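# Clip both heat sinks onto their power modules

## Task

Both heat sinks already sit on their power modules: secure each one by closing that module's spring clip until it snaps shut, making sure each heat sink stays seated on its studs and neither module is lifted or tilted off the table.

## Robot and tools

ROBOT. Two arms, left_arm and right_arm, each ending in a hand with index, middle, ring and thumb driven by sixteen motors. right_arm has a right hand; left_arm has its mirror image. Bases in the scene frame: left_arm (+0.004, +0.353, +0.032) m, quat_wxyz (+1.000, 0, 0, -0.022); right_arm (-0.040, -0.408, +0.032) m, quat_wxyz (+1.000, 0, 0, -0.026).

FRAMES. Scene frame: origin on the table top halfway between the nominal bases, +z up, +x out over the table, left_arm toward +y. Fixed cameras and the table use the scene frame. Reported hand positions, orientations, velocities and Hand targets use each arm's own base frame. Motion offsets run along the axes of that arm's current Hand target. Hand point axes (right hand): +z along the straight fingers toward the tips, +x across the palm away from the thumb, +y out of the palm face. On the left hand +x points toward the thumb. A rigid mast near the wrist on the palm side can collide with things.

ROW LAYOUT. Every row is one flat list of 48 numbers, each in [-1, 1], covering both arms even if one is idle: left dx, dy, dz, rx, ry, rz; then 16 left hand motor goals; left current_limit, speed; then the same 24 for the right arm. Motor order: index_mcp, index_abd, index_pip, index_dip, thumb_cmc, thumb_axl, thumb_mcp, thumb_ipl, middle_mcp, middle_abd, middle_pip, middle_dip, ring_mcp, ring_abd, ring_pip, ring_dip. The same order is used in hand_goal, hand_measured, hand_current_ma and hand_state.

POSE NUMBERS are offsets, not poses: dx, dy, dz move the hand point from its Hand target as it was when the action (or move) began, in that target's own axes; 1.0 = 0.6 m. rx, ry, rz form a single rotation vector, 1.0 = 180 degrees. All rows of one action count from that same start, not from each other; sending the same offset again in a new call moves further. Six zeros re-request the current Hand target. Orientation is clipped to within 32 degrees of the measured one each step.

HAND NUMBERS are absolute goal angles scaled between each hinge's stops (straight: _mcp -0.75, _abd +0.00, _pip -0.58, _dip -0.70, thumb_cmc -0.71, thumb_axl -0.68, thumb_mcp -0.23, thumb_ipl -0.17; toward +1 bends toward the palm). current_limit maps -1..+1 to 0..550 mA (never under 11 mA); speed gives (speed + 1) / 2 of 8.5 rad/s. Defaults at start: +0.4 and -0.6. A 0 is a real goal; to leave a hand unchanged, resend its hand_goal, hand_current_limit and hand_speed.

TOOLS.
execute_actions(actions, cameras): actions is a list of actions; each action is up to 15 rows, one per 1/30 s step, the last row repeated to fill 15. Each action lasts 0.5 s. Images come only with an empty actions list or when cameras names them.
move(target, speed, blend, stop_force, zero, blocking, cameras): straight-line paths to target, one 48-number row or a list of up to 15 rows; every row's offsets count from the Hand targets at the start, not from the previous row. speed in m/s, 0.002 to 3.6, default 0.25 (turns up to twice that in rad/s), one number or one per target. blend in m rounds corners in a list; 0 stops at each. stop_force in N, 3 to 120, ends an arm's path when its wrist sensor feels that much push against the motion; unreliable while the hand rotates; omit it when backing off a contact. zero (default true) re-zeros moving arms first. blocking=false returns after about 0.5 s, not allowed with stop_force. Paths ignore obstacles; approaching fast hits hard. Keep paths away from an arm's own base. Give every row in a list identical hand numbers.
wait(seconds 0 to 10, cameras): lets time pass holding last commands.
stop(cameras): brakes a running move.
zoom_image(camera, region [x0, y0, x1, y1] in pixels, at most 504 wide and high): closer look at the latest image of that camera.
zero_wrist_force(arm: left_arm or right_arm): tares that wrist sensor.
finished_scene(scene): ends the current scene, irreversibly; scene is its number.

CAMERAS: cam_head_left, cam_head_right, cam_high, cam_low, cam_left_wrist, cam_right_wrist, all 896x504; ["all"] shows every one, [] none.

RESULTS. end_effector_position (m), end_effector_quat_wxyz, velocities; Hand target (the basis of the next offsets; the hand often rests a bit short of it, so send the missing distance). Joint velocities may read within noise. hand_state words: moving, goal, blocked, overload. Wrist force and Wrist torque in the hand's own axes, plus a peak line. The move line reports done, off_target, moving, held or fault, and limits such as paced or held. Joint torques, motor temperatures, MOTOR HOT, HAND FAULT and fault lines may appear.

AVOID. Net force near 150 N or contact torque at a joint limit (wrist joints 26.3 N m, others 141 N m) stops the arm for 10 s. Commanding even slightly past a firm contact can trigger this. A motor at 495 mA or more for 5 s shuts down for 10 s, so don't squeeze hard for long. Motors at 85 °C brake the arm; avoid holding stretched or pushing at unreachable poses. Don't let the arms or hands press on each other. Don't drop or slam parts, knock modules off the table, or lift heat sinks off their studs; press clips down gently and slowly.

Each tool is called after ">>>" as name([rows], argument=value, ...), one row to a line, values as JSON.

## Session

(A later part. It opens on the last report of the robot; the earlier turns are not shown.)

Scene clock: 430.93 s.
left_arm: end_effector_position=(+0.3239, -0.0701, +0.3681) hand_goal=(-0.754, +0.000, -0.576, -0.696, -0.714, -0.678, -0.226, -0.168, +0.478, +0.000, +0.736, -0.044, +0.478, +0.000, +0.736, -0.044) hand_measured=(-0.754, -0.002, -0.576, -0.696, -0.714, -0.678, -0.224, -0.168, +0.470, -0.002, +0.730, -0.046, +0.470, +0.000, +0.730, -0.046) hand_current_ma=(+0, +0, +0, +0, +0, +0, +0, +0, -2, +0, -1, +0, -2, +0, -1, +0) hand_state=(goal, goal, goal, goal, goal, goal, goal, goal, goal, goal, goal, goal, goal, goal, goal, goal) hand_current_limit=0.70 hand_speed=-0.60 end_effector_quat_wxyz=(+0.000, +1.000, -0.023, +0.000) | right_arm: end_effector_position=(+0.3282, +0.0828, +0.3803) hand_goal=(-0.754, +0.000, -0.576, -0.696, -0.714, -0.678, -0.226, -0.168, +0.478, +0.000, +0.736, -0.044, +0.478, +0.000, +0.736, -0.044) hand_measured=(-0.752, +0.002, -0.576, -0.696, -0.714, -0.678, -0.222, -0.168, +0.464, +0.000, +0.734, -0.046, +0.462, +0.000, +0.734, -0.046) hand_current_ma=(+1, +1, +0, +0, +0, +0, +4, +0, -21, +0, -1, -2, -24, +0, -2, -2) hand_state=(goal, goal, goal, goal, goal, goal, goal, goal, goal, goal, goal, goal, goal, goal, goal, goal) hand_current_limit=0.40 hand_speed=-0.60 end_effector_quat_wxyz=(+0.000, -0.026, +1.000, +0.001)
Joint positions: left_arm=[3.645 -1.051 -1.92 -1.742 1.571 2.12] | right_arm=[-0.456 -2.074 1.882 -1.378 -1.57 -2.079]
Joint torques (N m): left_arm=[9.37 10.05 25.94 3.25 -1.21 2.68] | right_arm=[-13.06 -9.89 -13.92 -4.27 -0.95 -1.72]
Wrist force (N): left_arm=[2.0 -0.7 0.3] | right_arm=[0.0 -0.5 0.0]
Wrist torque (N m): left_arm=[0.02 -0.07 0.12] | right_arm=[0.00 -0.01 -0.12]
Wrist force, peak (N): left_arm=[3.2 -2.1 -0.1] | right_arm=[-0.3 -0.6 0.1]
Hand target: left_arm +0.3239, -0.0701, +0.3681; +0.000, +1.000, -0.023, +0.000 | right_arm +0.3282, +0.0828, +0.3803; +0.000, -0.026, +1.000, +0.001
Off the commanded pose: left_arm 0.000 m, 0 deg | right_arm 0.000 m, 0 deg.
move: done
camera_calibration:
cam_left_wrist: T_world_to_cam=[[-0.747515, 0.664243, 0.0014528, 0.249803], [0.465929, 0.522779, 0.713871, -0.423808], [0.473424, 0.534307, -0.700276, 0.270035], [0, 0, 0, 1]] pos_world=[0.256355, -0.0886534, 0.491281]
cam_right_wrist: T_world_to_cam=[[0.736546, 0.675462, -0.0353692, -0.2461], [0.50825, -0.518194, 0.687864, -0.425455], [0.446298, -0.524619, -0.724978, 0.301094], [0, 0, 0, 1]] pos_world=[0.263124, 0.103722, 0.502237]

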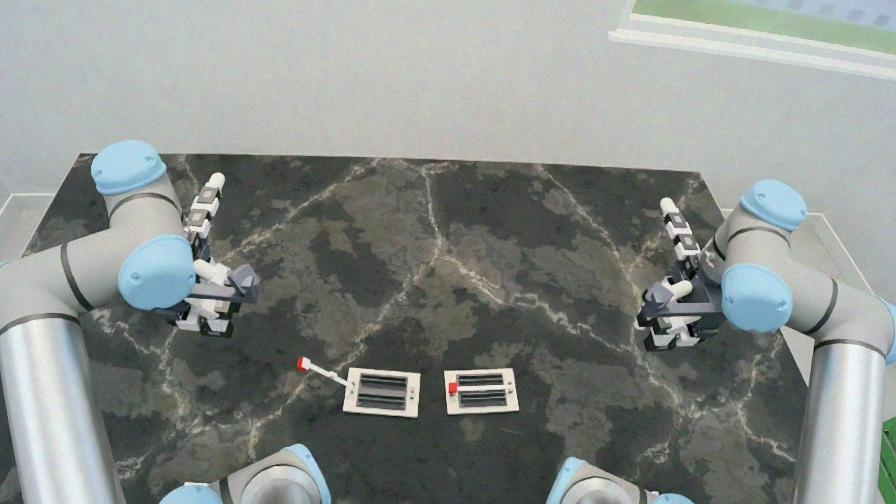

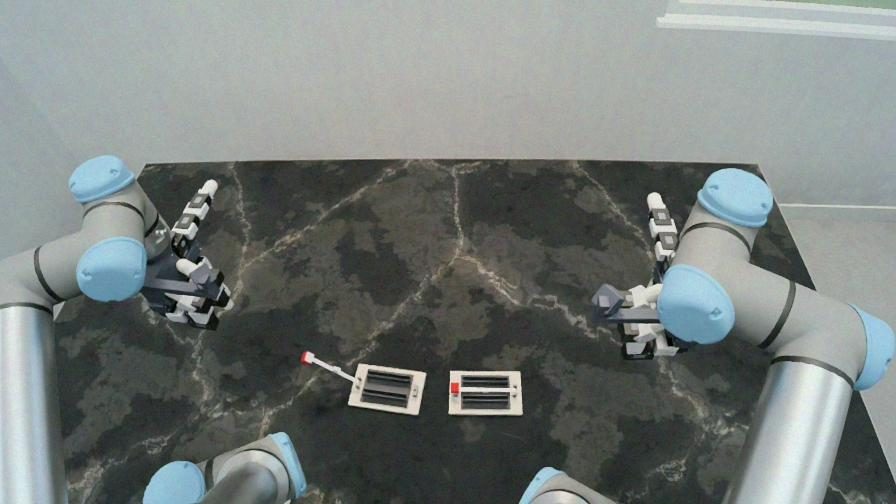

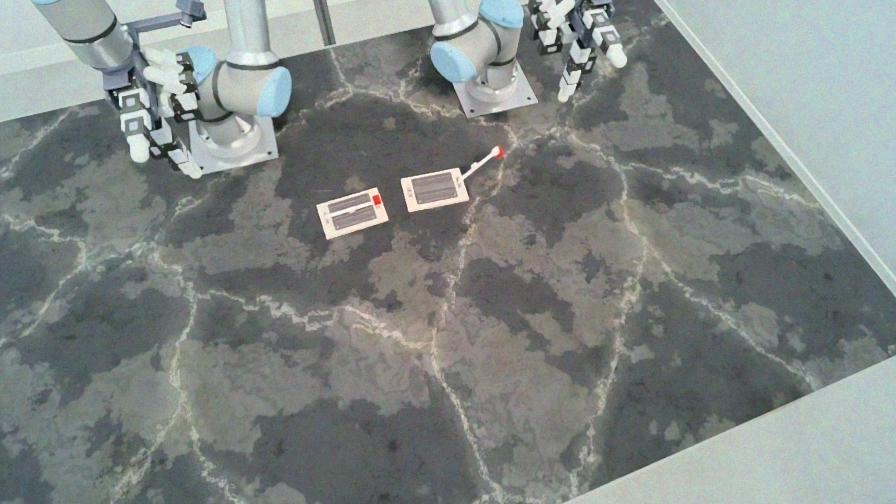

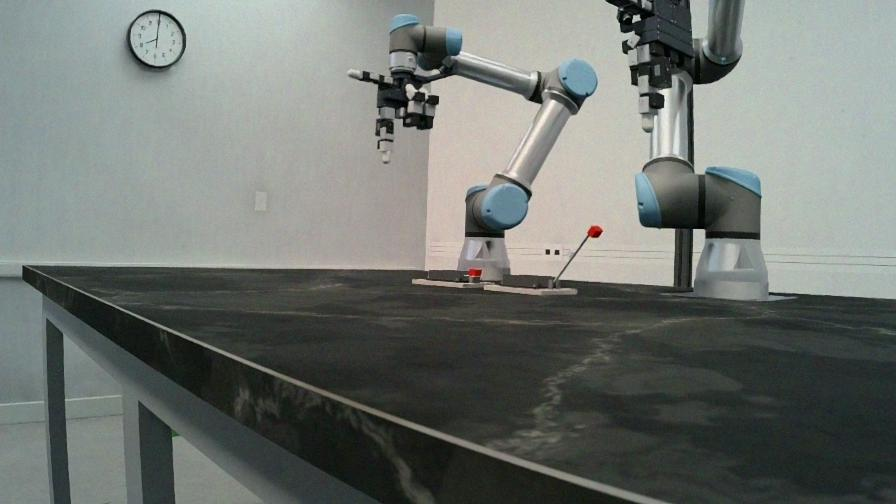

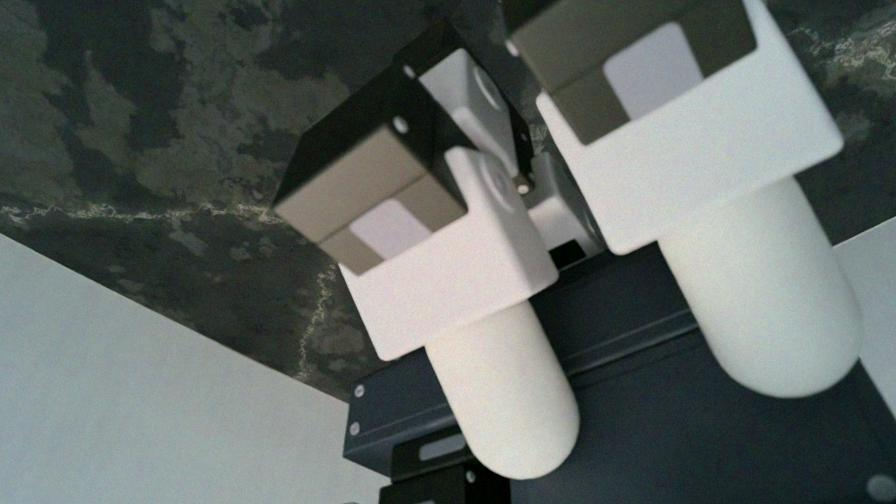

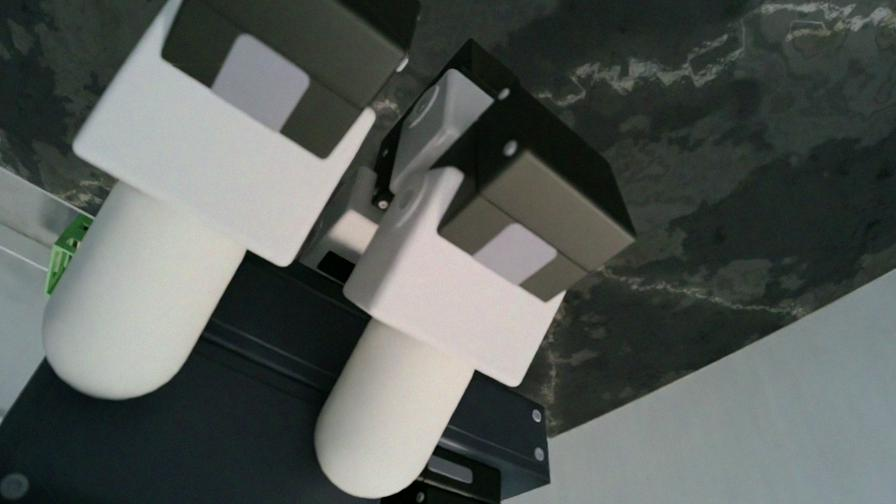

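>>> move([
  [0,0.0917,0.2907,0,0,0,-0.754,0,-0.576,-0.696,-0.714,-0.678,-0.226,-0.168,0.478,0,0.736,-0.044,0.478,0,0.736,-0.044,0.7,-0.6,0,0,0,0,0,0,-0.754,0,-0.576,-0.696,-0.714,-0.678,-0.226,-0.168,0.478,0,0.736,-0.044,0.478,0,0.736,-0.044,0.4,-0.6],
], speed=0.12, cameras=["cam_head_left","cam_head_right","cam_high","cam_low"])

Scene clock: 439.47 s.
left_arm: end_effector_position=(+0.3212, -0.1251, +0.1937) hand_goal=(-0.754, +0.000, -0.576, -0.696, -0.714, -0.678, -0.226, -0.168, +0.478, +0.000, +0.736, -0.044, +0.478, +0.000, +0.736, -0.044) hand_measured=(-0.754, -0.002, -0.576, -0.696, -0.714, -0.678, -0.224, -0.168, +0.470, -0.002, +0.730, -0.046, +0.470, +0.000, +0.730, -0.046) hand_current_ma=(+0, +0, +0, +0, +0, +0, +0, +0, -2, +0, -1, +0, -2, +0, -1, +0) hand_state=(goal, goal, goal, goal, goal, goal, goal, goal, goal, goal, goal, goal, goal, goal, goal, goal) hand_current_limit=0.70 hand_speed=-0.60 end_effector_quat_wxyz=(+0.000, +1.000, -0.023, -0.001) | right_arm: end_effector_position=(+0.3282, +0.0828, +0.3803) hand_goal=(-0.754, +0.000, -0.576, -0.696, -0.714, -0.678, -0.226, -0.168, +0.478, +0.000, +0.736, -0.044, +0.478, +0.000, +0.736, -0.044) hand_measured=(-0.752, +0.002, -0.576, -0.696, -0.714, -0.678, -0.222, -0.168, +0.464, +0.000, +0.734, -0.046, +0.462, +0.000, +0.734, -0.046) hand_current_ma=(+1, +1, +0, +0, +0, +0, +4, +0, -21, +0, -1, -2, -24, +0, -2, -2) hand_state=(goal, goal, goal, goal, goal, goal, goal, goal, goal, goal, goal, goal, goal, goal, goal, goal) hand_current_limit=0.40 hand_speed=-0.60 end_effector_quat_wxyz=(+0.000, -0.026, +1.000, +0.001)
Joint positions: left_arm=[3.465 -1.079 -2.357 -1.277 1.571 1.94] | right_arm=[-0.456 -2.074 1.882 -1.378 -1.57 -2.079]
Joint torques (N m): left_arm=[7.86 11.13 27.16 3.58 1.9 2.9] | right_arm=[-13.45 -8.69 -14.51 -4.04 -0.81 -1.54]
Wrist force (N): left_arm=[2.4 -0.9 0.2] | right_arm=[0.2 -0.5 0.1]
Wrist torque (N m): left_arm=[-0.01 -0.14 0.13] | right_arm=[0.01 -0.03 -0.11]
Wrist force, peak (N): left_arm=[2.5 -1.0 0.0] | right_arm=[0.0 -0.7 0.1]
Hand target: left_arm +0.3212, -0.1250, +0.1937; +0.000, +1.000, -0.023, +0.000 | right_arm +0.3282, +0.0828, +0.3803; +0.000, -0.026, +1.000, +0.001
Off the commanded pose: left_arm 0.000 m, 0 deg | right_arm 0.000 m, 0 deg.
move: done
Images, in order (width x height): cam_head_left 896x504, cam_head_right 896x504, cam_high 896x504, cam_low 896x504.

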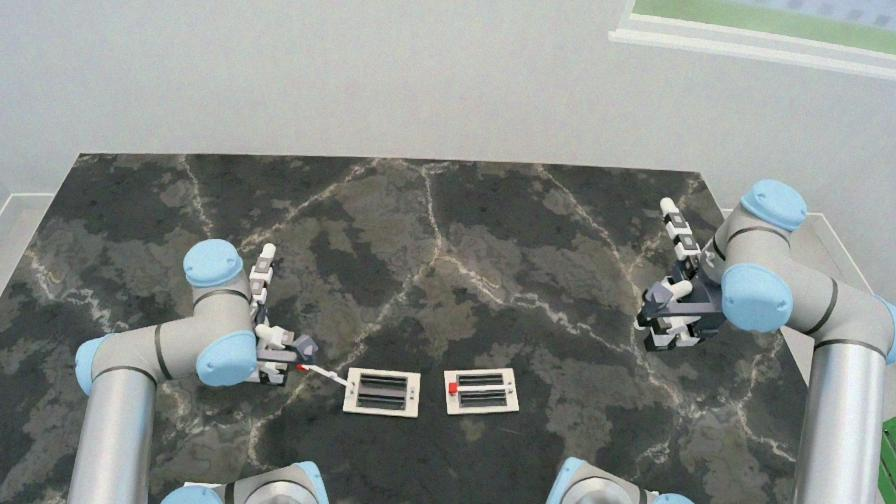

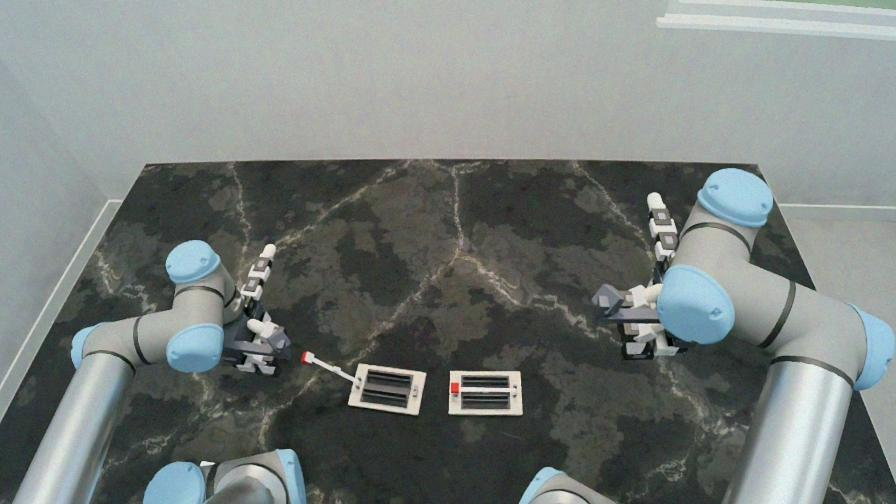

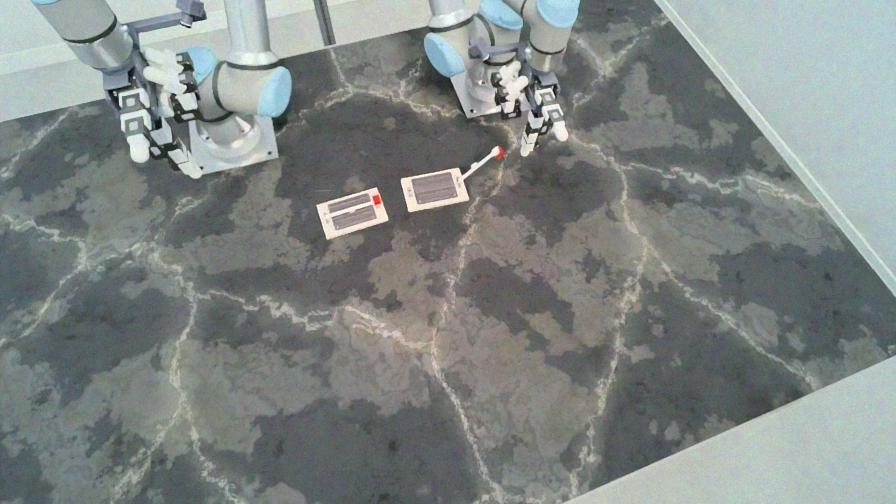

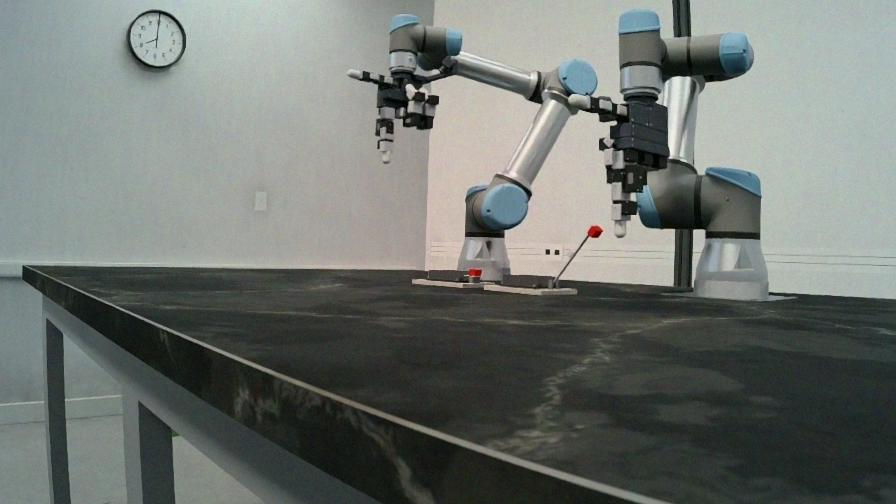

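>>> zoom_image(camera="cam_high", region=[400, 80, 620, 220])

>>> zoom_image(camera="cam_head_right", region=[200, 280, 440, 440])

>>> zoom_image(camera="cam_head_left", region=[200, 280, 440, 440])

>>> zoom_image(camera="cam_low", region=[540, 180, 680, 310])

Scaled by 2.291.

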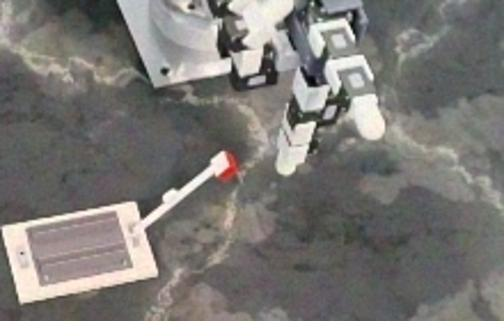

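Scaled by 2.100.

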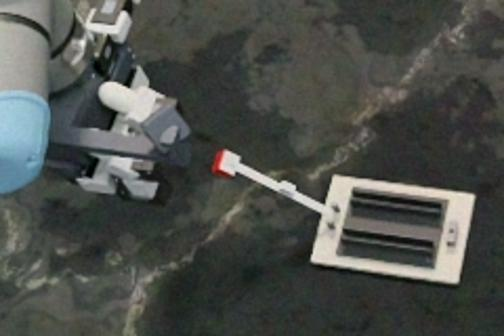

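Scaled by 2.100.

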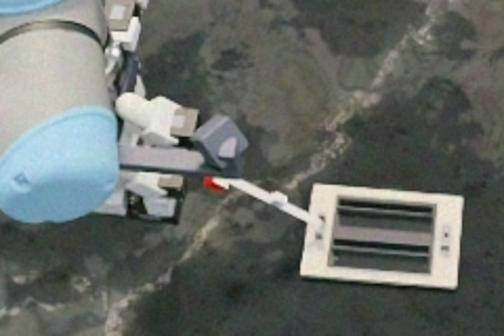

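Scaled by 3.600.

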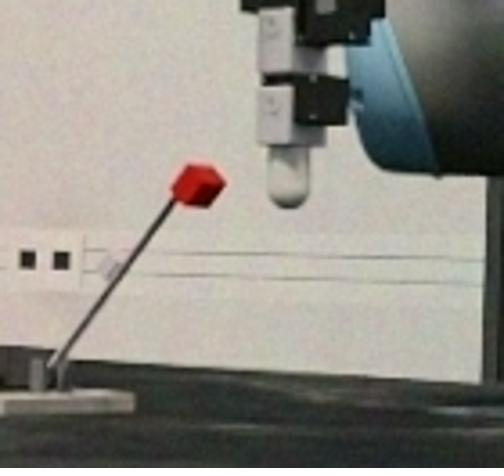

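>>> move([
  [-0.0225,0.025,0,0,0,0,-0.754,0,-0.576,-0.696,-0.714,-0.678,-0.226,-0.168,0.478,0,0.736,-0.044,0.478,0,0.736,-0.044,0.7,-0.6,0,0,0,0,0,0,-0.754,0,-0.576,-0.696,-0.714,-0.678,-0.226,-0.168,0.478,0,0.736,-0.044,0.478,0,0.736,-0.044,0.4,-0.6],
], speed=0.05, cameras=["cam_head_left","cam_head_right","cam_high","cam_low"])

>>> zoom_image(camera="cam_high", region=[440, 100, 580, 200])

>>> zoom_image(camera="cam_low", region=[540, 180, 680, 310])

Scene clock: 477.70 s.
left_arm: end_effector_position=(+0.3069, -0.1394, +0.1936) hand_goal=(-0.754, +0.000, -0.576, -0.696, -0.714, -0.678, -0.226, -0.168, +0.478, +0.000, +0.736, -0.044, +0.478, +0.000, +0.736, -0.044) hand_measured=(-0.754, -0.002, -0.576, -0.696, -0.714, -0.678, -0.224, -0.168, +0.470, -0.002, +0.730, -0.046, +0.470, +0.000, +0.730, -0.046) hand_current_ma=(+0, +0, +0, +0, +0, +0, +0, +0, -2, +0, -1, +0, -2, +0, -1, +0) hand_state=(goal, goal, goal, goal, goal, goal, goal, goal, goal, goal, goal, goal, goal, goal, goal, goal) hand_current_limit=0.70 hand_speed=-0.60 end_effector_quat_wxyz=(+0.000, +1.000, -0.023, -0.001) end_effector_velocity=(+0.001, +0.001, +0.000) end_effector_angular_velocity=(+0.001, -0.002, -0.003) | right_arm: end_effector_position=(+0.3282, +0.0828, +0.3803) hand_goal=(-0.754, +0.000, -0.576, -0.696, -0.714, -0.678, -0.226, -0.168, +0.478, +0.000, +0.736, -0.044, +0.478, +0.000, +0.736, -0.044) hand_measured=(-0.752, +0.002, -0.576, -0.696, -0.714, -0.678, -0.222, -0.168, +0.464, +0.000, +0.734, -0.046, +0.462, +0.000, +0.734, -0.046) hand_current_ma=(+1, +1, +0, +0, +0, +0, +4, +0, -21, +0, -1, -2, -24, +0, -2, -2) hand_state=(goal, goal, goal, goal, goal, goal, goal, goal, goal, goal, goal, goal, goal, goal, goal, goal) hand_current_limit=0.40 hand_speed=-0.60 end_effector_quat_wxyz=(+0.000, -0.026, +1.000, +0.001)
Joint positions: left_arm=[3.43 -1.037 -2.376 -1.301 1.571 1.905] | right_arm=[-0.456 -2.074 1.882 -1.378 -1.57 -2.079]
Joint velocities: left_arm=[0.003 -0.002 0.001 0.003 0 0.006] | right_arm=[within noise]
Joint torques (N m): left_arm=[8.17 -7.38 36.41 4.18 -0.91 2.72] | right_arm=[-13.54 -9.58 -13.39 -3.91 -0.67 -1.64]
Wrist force (N): left_arm=[2.1 -0.8 0.1] | right_arm=[-0.1 -0.4 0.1]
Wrist torque (N m): left_arm=[0.00 -0.09 0.16] | right_arm=[0.01 0.00 -0.13]
Wrist force, peak (N): left_arm=[2.8 -1.3 0.1] | right_arm=[-0.1 -0.7 0.0]
Hand target: left_arm +0.3070, -0.1394, +0.1937; +0.000, +1.000, -0.023, +0.000 | right_arm +0.3282, +0.0828, +0.3803; +0.000, -0.026, +1.000, +0.001
Off the commanded pose: left_arm 0.000 m, 0 deg | right_arm 0.000 m, 0 deg.
move: done
Images, in order (width x height): cam_head_left 896x504, cam_head_right 896x504, cam_high 896x504, cam_low 896x504.

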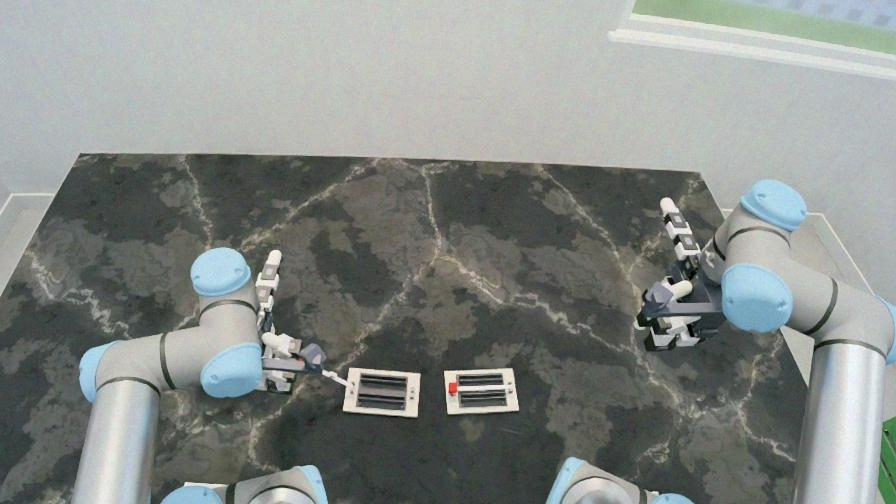

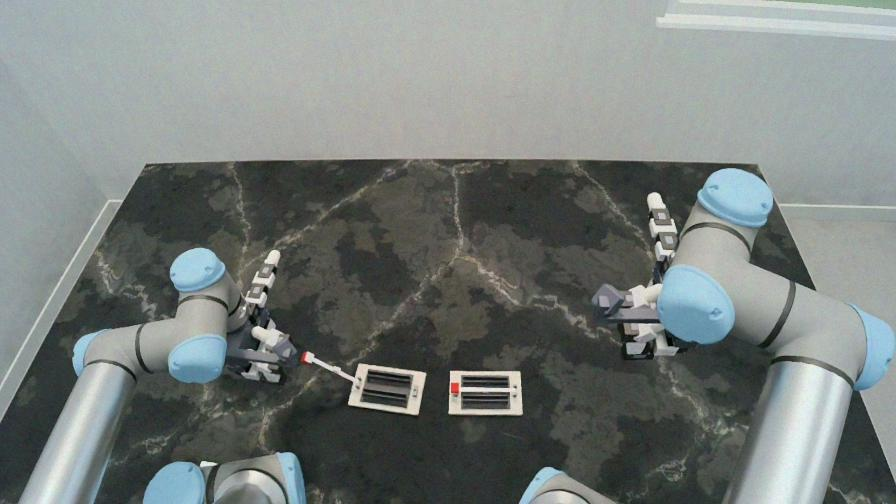

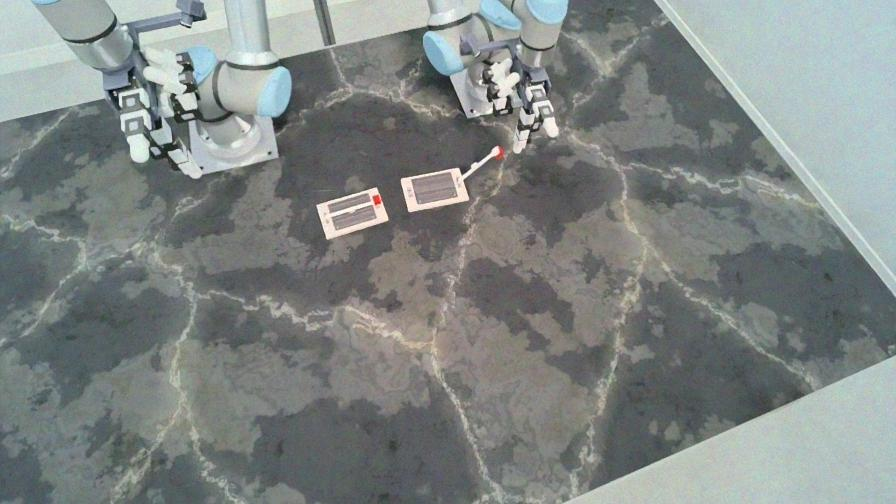

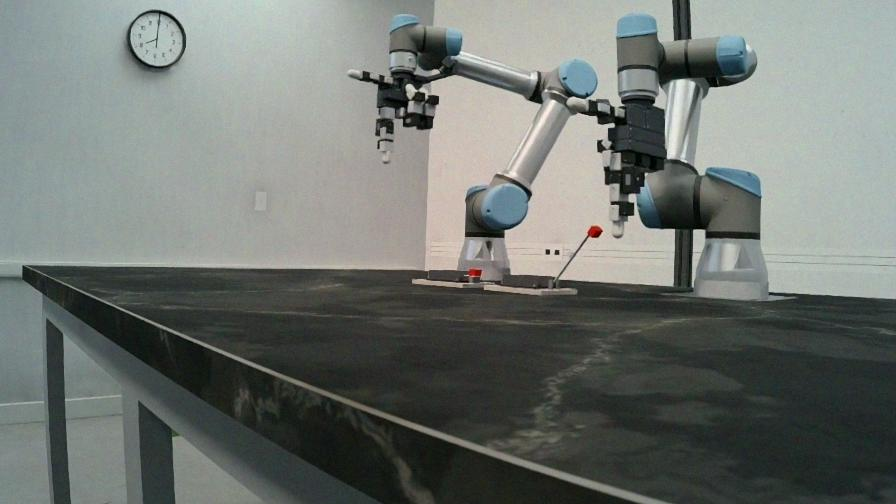

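Scaled by 3.600.

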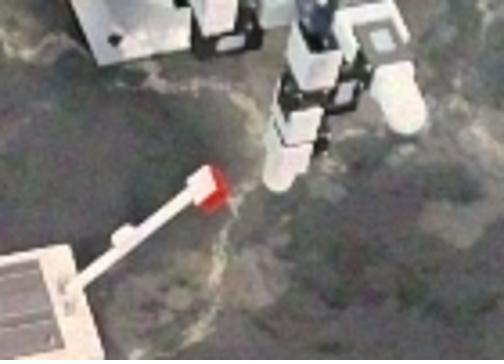

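Scaled by 3.600.

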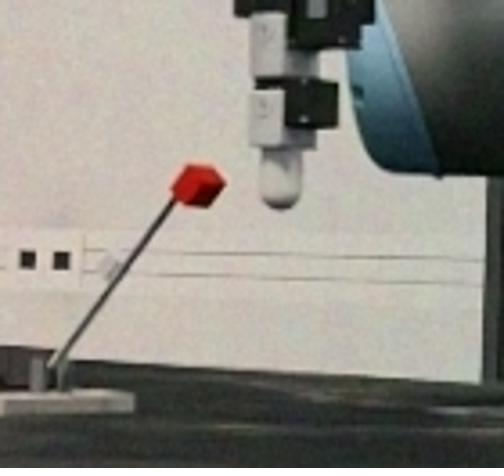

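>>> move([
  [-0.005,0.0642,0,0,0,0,-0.754,0,-0.576,-0.696,-0.714,-0.678,-0.226,-0.168,0.478,0,0.736,-0.044,0.478,0,0.736,-0.044,0.7,-0.6,0,0,0,0,0,0,-0.754,0,-0.576,-0.696,-0.714,-0.678,-0.226,-0.168,0.478,0,0.736,-0.044,0.478,0,0.736,-0.044,0.4,-0.6],
  [-0.005,0.1208,-0.0422,0,0,0,-0.754,0,-0.576,-0.696,-0.714,-0.678,-0.226,-0.168,0.478,0,0.736,-0.044,0.478,0,0.736,-0.044,0.7,-0.6,0,0,0,0,0,0,-0.754,0,-0.576,-0.696,-0.714,-0.678,-0.226,-0.168,0.478,0,0.736,-0.044,0.478,0,0.736,-0.044,0.4,-0.6],
  [-0.005,0.1942,-0.0655,0,0,0,-0.754,0,-0.576,-0.696,-0.714,-0.678,-0.226,-0.168,0.478,0,0.736,-0.044,0.478,0,0.736,-0.044,0.7,-0.6,0,0,0,0,0,0,-0.754,0,-0.576,-0.696,-0.714,-0.678,-0.226,-0.168,0.478,0,0.736,-0.044,0.478,0,0.736,-0.044,0.4,-0.6],
  [-0.005,0.2525,-0.0655,0,0,0,-0.754,0,-0.576,-0.696,-0.714,-0.678,-0.226,-0.168,0.478,0,0.736,-0.044,0.478,0,0.736,-0.044,0.7,-0.6,0,0,0,0,0,0,-0.754,0,-0.576,-0.696,-0.714,-0.678,-0.226,-0.168,0.478,0,0.736,-0.044,0.478,0,0.736,-0.044,0.4,-0.6],
  [-0.005,0.3092,-0.0505,0,0,0,-0.754,0,-0.576,-0.696,-0.714,-0.678,-0.226,-0.168,0.478,0,0.736,-0.044,0.478,0,0.736,-0.044,0.7,-0.6,0,0,0,0,0,0,-0.754,0,-0.576,-0.696,-0.714,-0.678,-0.226,-0.168,0.478,0,0.736,-0.044,0.478,0,0.736,-0.044,0.4,-0.6],
], speed=0.04, blend=0.01, stop_force=12, cameras=["cam_head_left","cam_head_right","cam_high","cam_low"])

>>> zoom_image(camera="cam_low", region=[480, 180, 640, 310])

>>> zoom_image(camera="cam_high", region=[380, 100, 520, 220])

Scene clock: 499.60 s.
left_arm: end_effector_position=(+0.2955, -0.3246, +0.2240) hand_goal=(-0.754, +0.000, -0.576, -0.696, -0.714, -0.678, -0.226, -0.168, +0.478, +0.000, +0.736, -0.044, +0.478, +0.000, +0.736, -0.044) hand_measured=(-0.756, -0.002, -0.580, -0.696, -0.714, -0.678, -0.224, -0.168, +0.470, -0.002, +0.730, -0.046, +0.470, +0.000, +0.730, -0.046) hand_current_ma=(+0, +0, +0, +0, +0, +0, +0, +0, -2, +0, -1, +0, -2, +0, -1, +0) hand_state=(goal, goal, goal, goal, goal, goal, goal, goal, goal, goal, goal, goal, goal, goal, goal, goal) hand_current_limit=0.70 hand_speed=-0.60 end_effector_quat_wxyz=(+0.000, +1.000, -0.023, +0.000) | right_arm: end_effector_position=(+0.3282, +0.0828, +0.3803) hand_goal=(-0.754, +0.000, -0.576, -0.696, -0.714, -0.678, -0.226, -0.168, +0.478, +0.000, +0.736, -0.044, +0.478, +0.000, +0.736, -0.044) hand_measured=(-0.752, +0.002, -0.576, -0.696, -0.714, -0.678, -0.222, -0.168, +0.464, +0.000, +0.734, -0.046, +0.462, +0.000, +0.734, -0.046) hand_current_ma=(+1, +1, +0, +0, +0, +0, +4, +0, -21, +0, -1, -2, -24, +0, -2, -2) hand_state=(goal, goal, goal, goal, goal, goal, goal, goal, goal, goal, goal, goal, goal, goal, goal, goal) hand_current_limit=0.40 hand_speed=-0.60 end_effector_quat_wxyz=(+0.000, -0.026, +1.000, +0.001)
Joint positions: left_arm=[2.804 -1.247 -2.183 -1.283 1.571 1.279] | right_arm=[-0.456 -2.074 1.882 -1.378 -1.57 -2.079]
Joint torques (N m): left_arm=[8.42 17.95 13.26 1.33 2.01 2.72] | right_arm=[-13.66 -9.6 -14.96 -3.91 -0.38 -1.6]
Wrist force (N): left_arm=[2.5 -0.7 0.0] | right_arm=[0.1 -0.5 0.0]
Wrist torque (N m): left_arm=[0.02 -0.15 0.09] | right_arm=[0.01 -0.02 -0.12]
Wrist force, peak (N): left_arm=[2.6 -1.2 0.1] | right_arm=[-0.1 -0.7 -0.2]
Hand target: left_arm +0.2955, -0.3246, +0.2240; +0.000, +1.000, -0.023, +0.000 | right_arm +0.3282, +0.0828, +0.3803; +0.000, -0.026, +1.000, +0.001
Off the commanded pose: left_arm 0.000 m, 0 deg | right_arm 0.000 m, 0 deg.
move: done
Images, in order (width x height): cam_head_left 896x504, cam_head_right 896x504, cam_high 896x504, cam_low 896x504.

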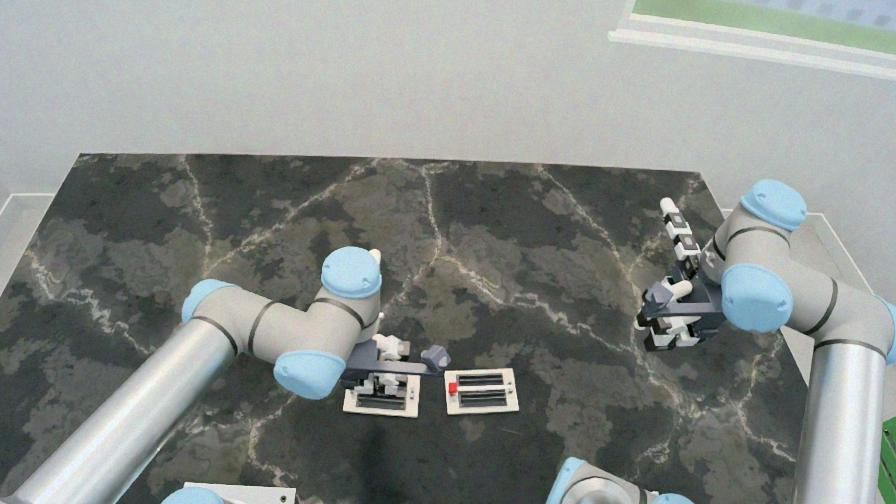

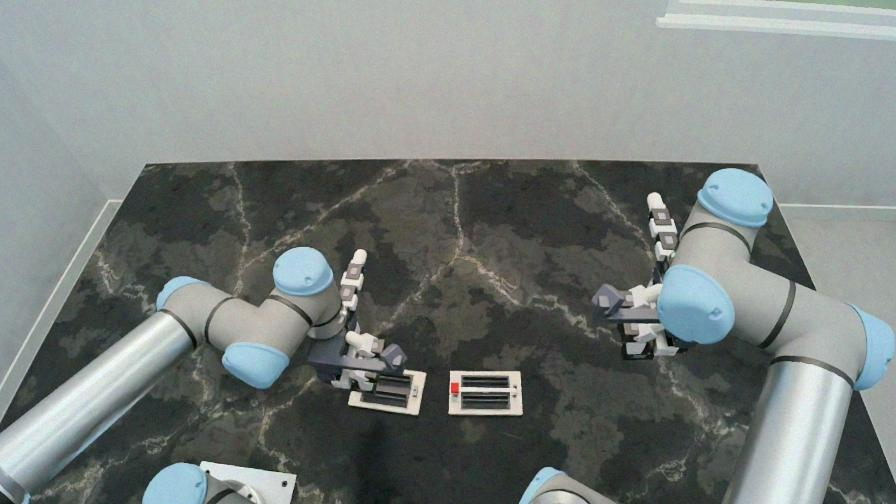

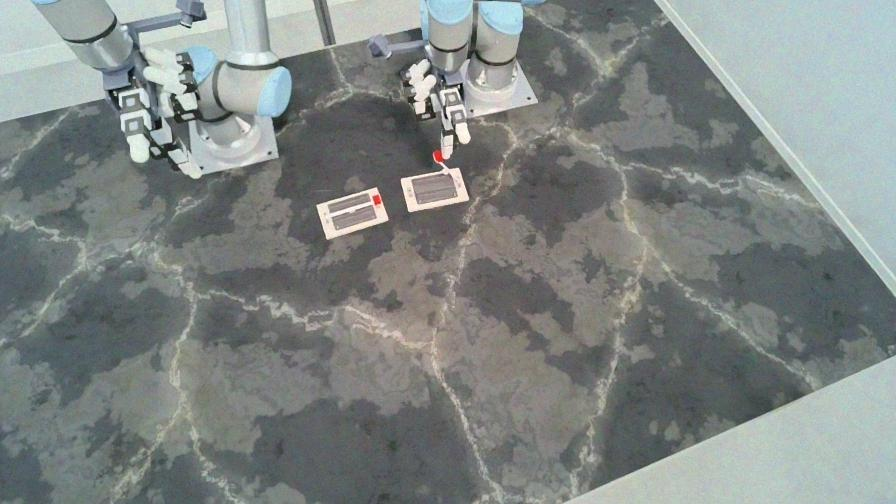

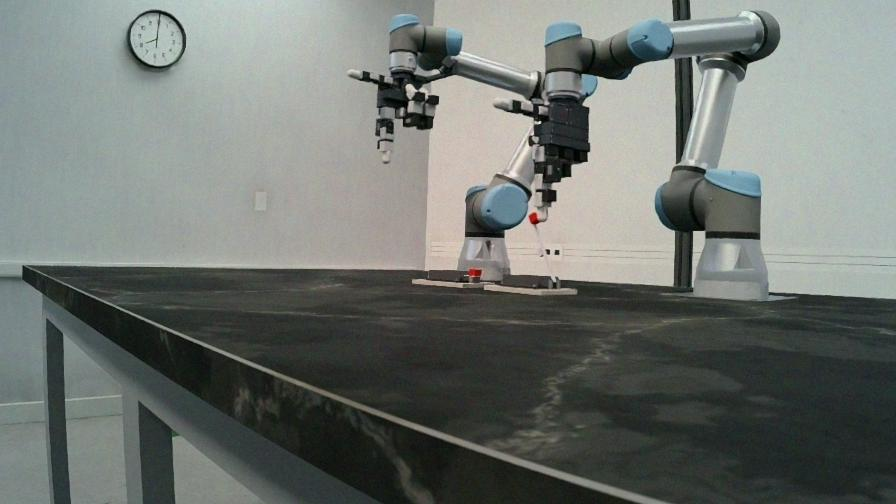

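Scaled by 3.150.

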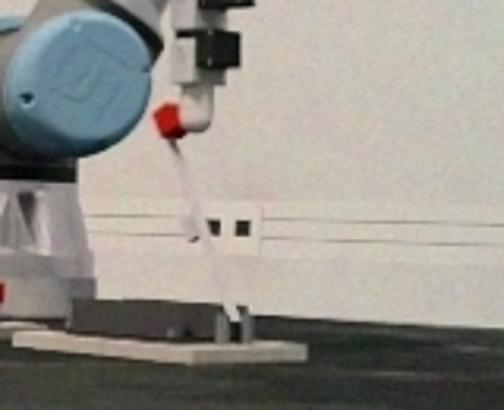

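Scaled by 3.600.

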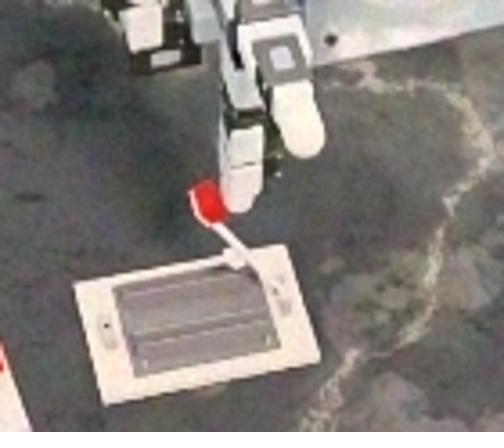

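>>> move([
  [-0.0067,0.05,0.0283,0,0,0,-0.754,0,-0.576,-0.696,-0.714,-0.678,-0.226,-0.168,0.478,0,0.736,-0.044,0.478,0,0.736,-0.044,0.7,-0.6,0,0,0,0,0,0,-0.754,0,-0.576,-0.696,-0.714,-0.678,-0.226,-0.168,0.478,0,0.736,-0.044,0.478,0,0.736,-0.044,0.4,-0.6],
  [-0.0067,0.0917,0.07,0,0,0,-0.754,0,-0.576,-0.696,-0.714,-0.678,-0.226,-0.168,0.478,0,0.736,-0.044,0.478,0,0.736,-0.044,0.7,-0.6,0,0,0,0,0,0,-0.754,0,-0.576,-0.696,-0.714,-0.678,-0.226,-0.168,0.478,0,0.736,-0.044,0.478,0,0.736,-0.044,0.4,-0.6],
  [-0.0067,0.1217,0.12,0,0,0,-0.754,0,-0.576,-0.696,-0.714,-0.678,-0.226,-0.168,0.478,0,0.736,-0.044,0.478,0,0.736,-0.044,0.7,-0.6,0,0,0,0,0,0,-0.754,0,-0.576,-0.696,-0.714,-0.678,-0.226,-0.168,0.478,0,0.736,-0.044,0.478,0,0.736,-0.044,0.4,-0.6],
], speed=0.04, blend=0.01, stop_force=12, cameras=["cam_head_left","cam_head_right","cam_high","cam_low"])

>>> zoom_image(camera="cam_low", region=[440, 180, 600, 310])

>>> zoom_image(camera="cam_high", region=[360, 120, 500, 240])

>>> zoom_image(camera="cam_head_right", region=[300, 320, 540, 450])

Scene clock: 515.17 s.
left_arm: end_effector_position=(+0.2881, -0.3973, +0.1520) hand_goal=(-0.754, +0.000, -0.576, -0.696, -0.714, -0.678, -0.226, -0.168, +0.478, +0.000, +0.736, -0.044, +0.478, +0.000, +0.736, -0.044) hand_measured=(-0.756, -0.002, -0.578, -0.696, -0.714, -0.678, -0.224, -0.168, +0.470, -0.002, +0.730, -0.046, +0.470, +0.000, +0.730, -0.046) hand_current_ma=(+0, +0, +0, +0, +0, +0, +0, +0, -2, +0, -1, +0, -2, +0, -1, +0) hand_state=(goal, goal, goal, goal, goal, goal, goal, goal, goal, goal, goal, goal, goal, goal, goal, goal) hand_current_limit=0.70 hand_speed=-0.60 end_effector_quat_wxyz=(+0.000, +1.000, -0.023, +0.000) | right_arm: end_effector_position=(+0.3282, +0.0828, +0.3803) hand_goal=(-0.754, +0.000, -0.576, -0.696, -0.714, -0.678, -0.226, -0.168, +0.478, +0.000, +0.736, -0.044, +0.478, +0.000, +0.736, -0.044) hand_measured=(-0.752, +0.002, -0.576, -0.696, -0.714, -0.678, -0.222, -0.168, +0.464, +0.000, +0.734, -0.046, +0.462, +0.000, +0.734, -0.046) hand_current_ma=(+1, +1, +0, +0, +0, +0, +4, +0, -21, +0, -1, -2, -24, +0, -2, -2) hand_state=(goal, goal, goal, goal, goal, goal, goal, goal, goal, goal, goal, goal, goal, goal, goal, goal) hand_current_limit=0.40 hand_speed=-0.60 end_effector_quat_wxyz=(+0.000, -0.026, +1.000, +0.001)
Joint positions: left_arm=[2.614 -1.464 -2.223 -1.027 1.571 1.089] | right_arm=[-0.456 -2.074 1.882 -1.378 -1.57 -2.079]
Joint torques (N m): left_arm=[9.92 26.37 33.22 3.19 -0.12 2.79] | right_arm=[-12.54 -9.98 -14.64 -3.72 -0.24 -1.23]
Wrist force (N): left_arm=[2.4 -0.8 0.3] | right_arm=[0.1 -0.2 0.0]
Wrist torque (N m): left_arm=[-0.05 -0.13 0.19] | right_arm=[0.04 -0.01 -0.11]
Wrist force, peak (N): left_arm=[2.8 -1.0 0.2] | right_arm=[0.0 -0.7 0.2]
Hand target: left_arm +0.2881, -0.3973, +0.1520; +0.000, +1.000, -0.023, +0.000 | right_arm +0.3282, +0.0828, +0.3803; +0.000, -0.026, +1.000, +0.001
Off the commanded pose: left_arm 0.000 m, 0 deg | right_arm 0.000 m, 0 deg.
move: done
Images, in order (width x height): cam_head_left 896x504, cam_head_right 896x504, cam_high 896x504, cam_low 896x504.

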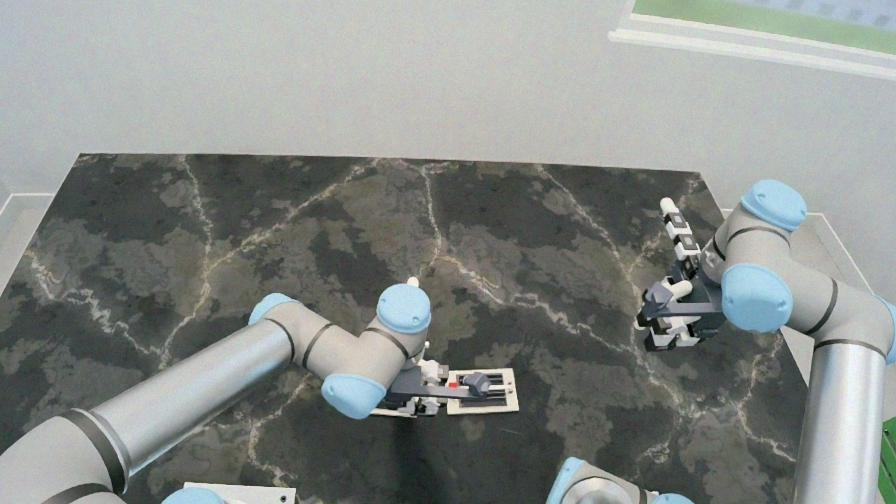

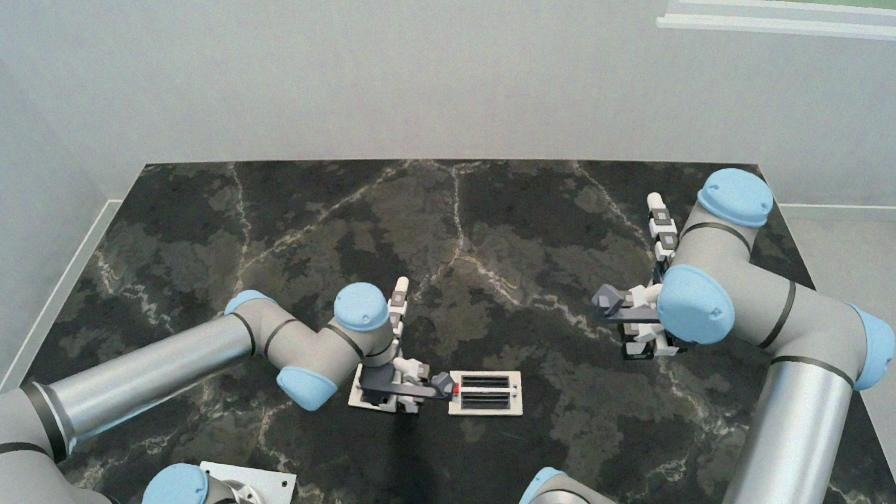

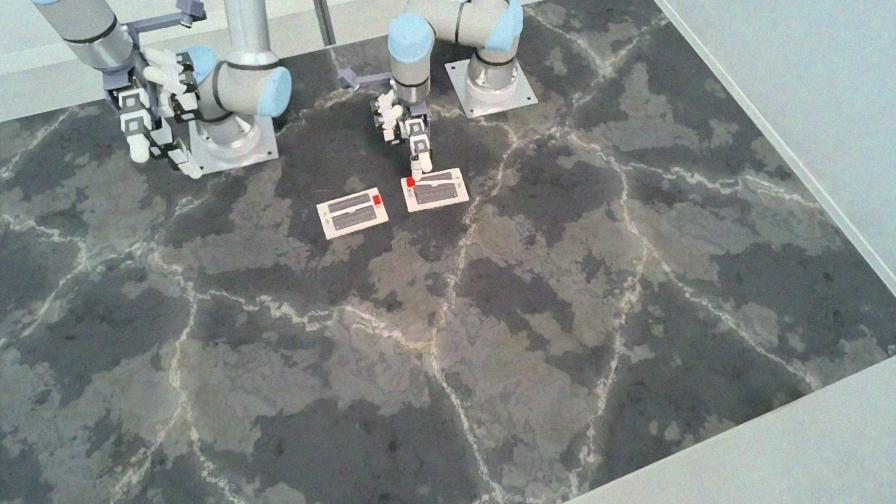

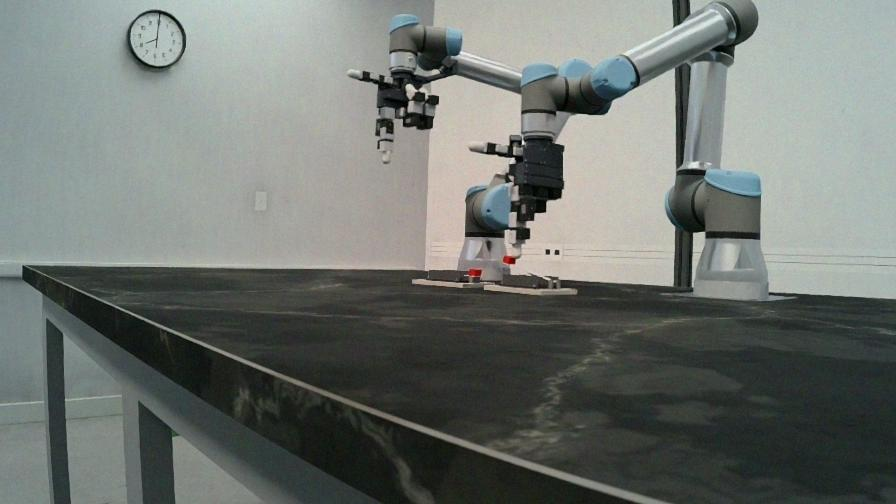

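Scaled by 3.150.

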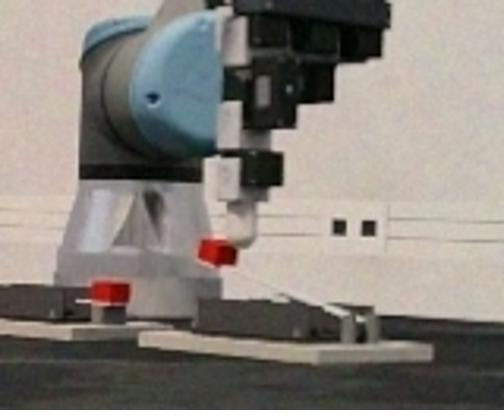

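Scaled by 3.600.

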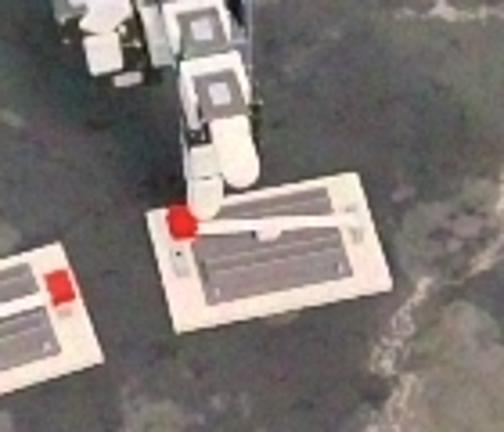

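Scaled by 2.100.

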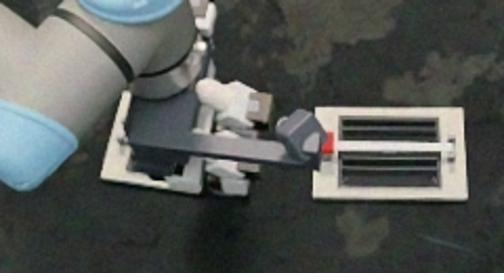

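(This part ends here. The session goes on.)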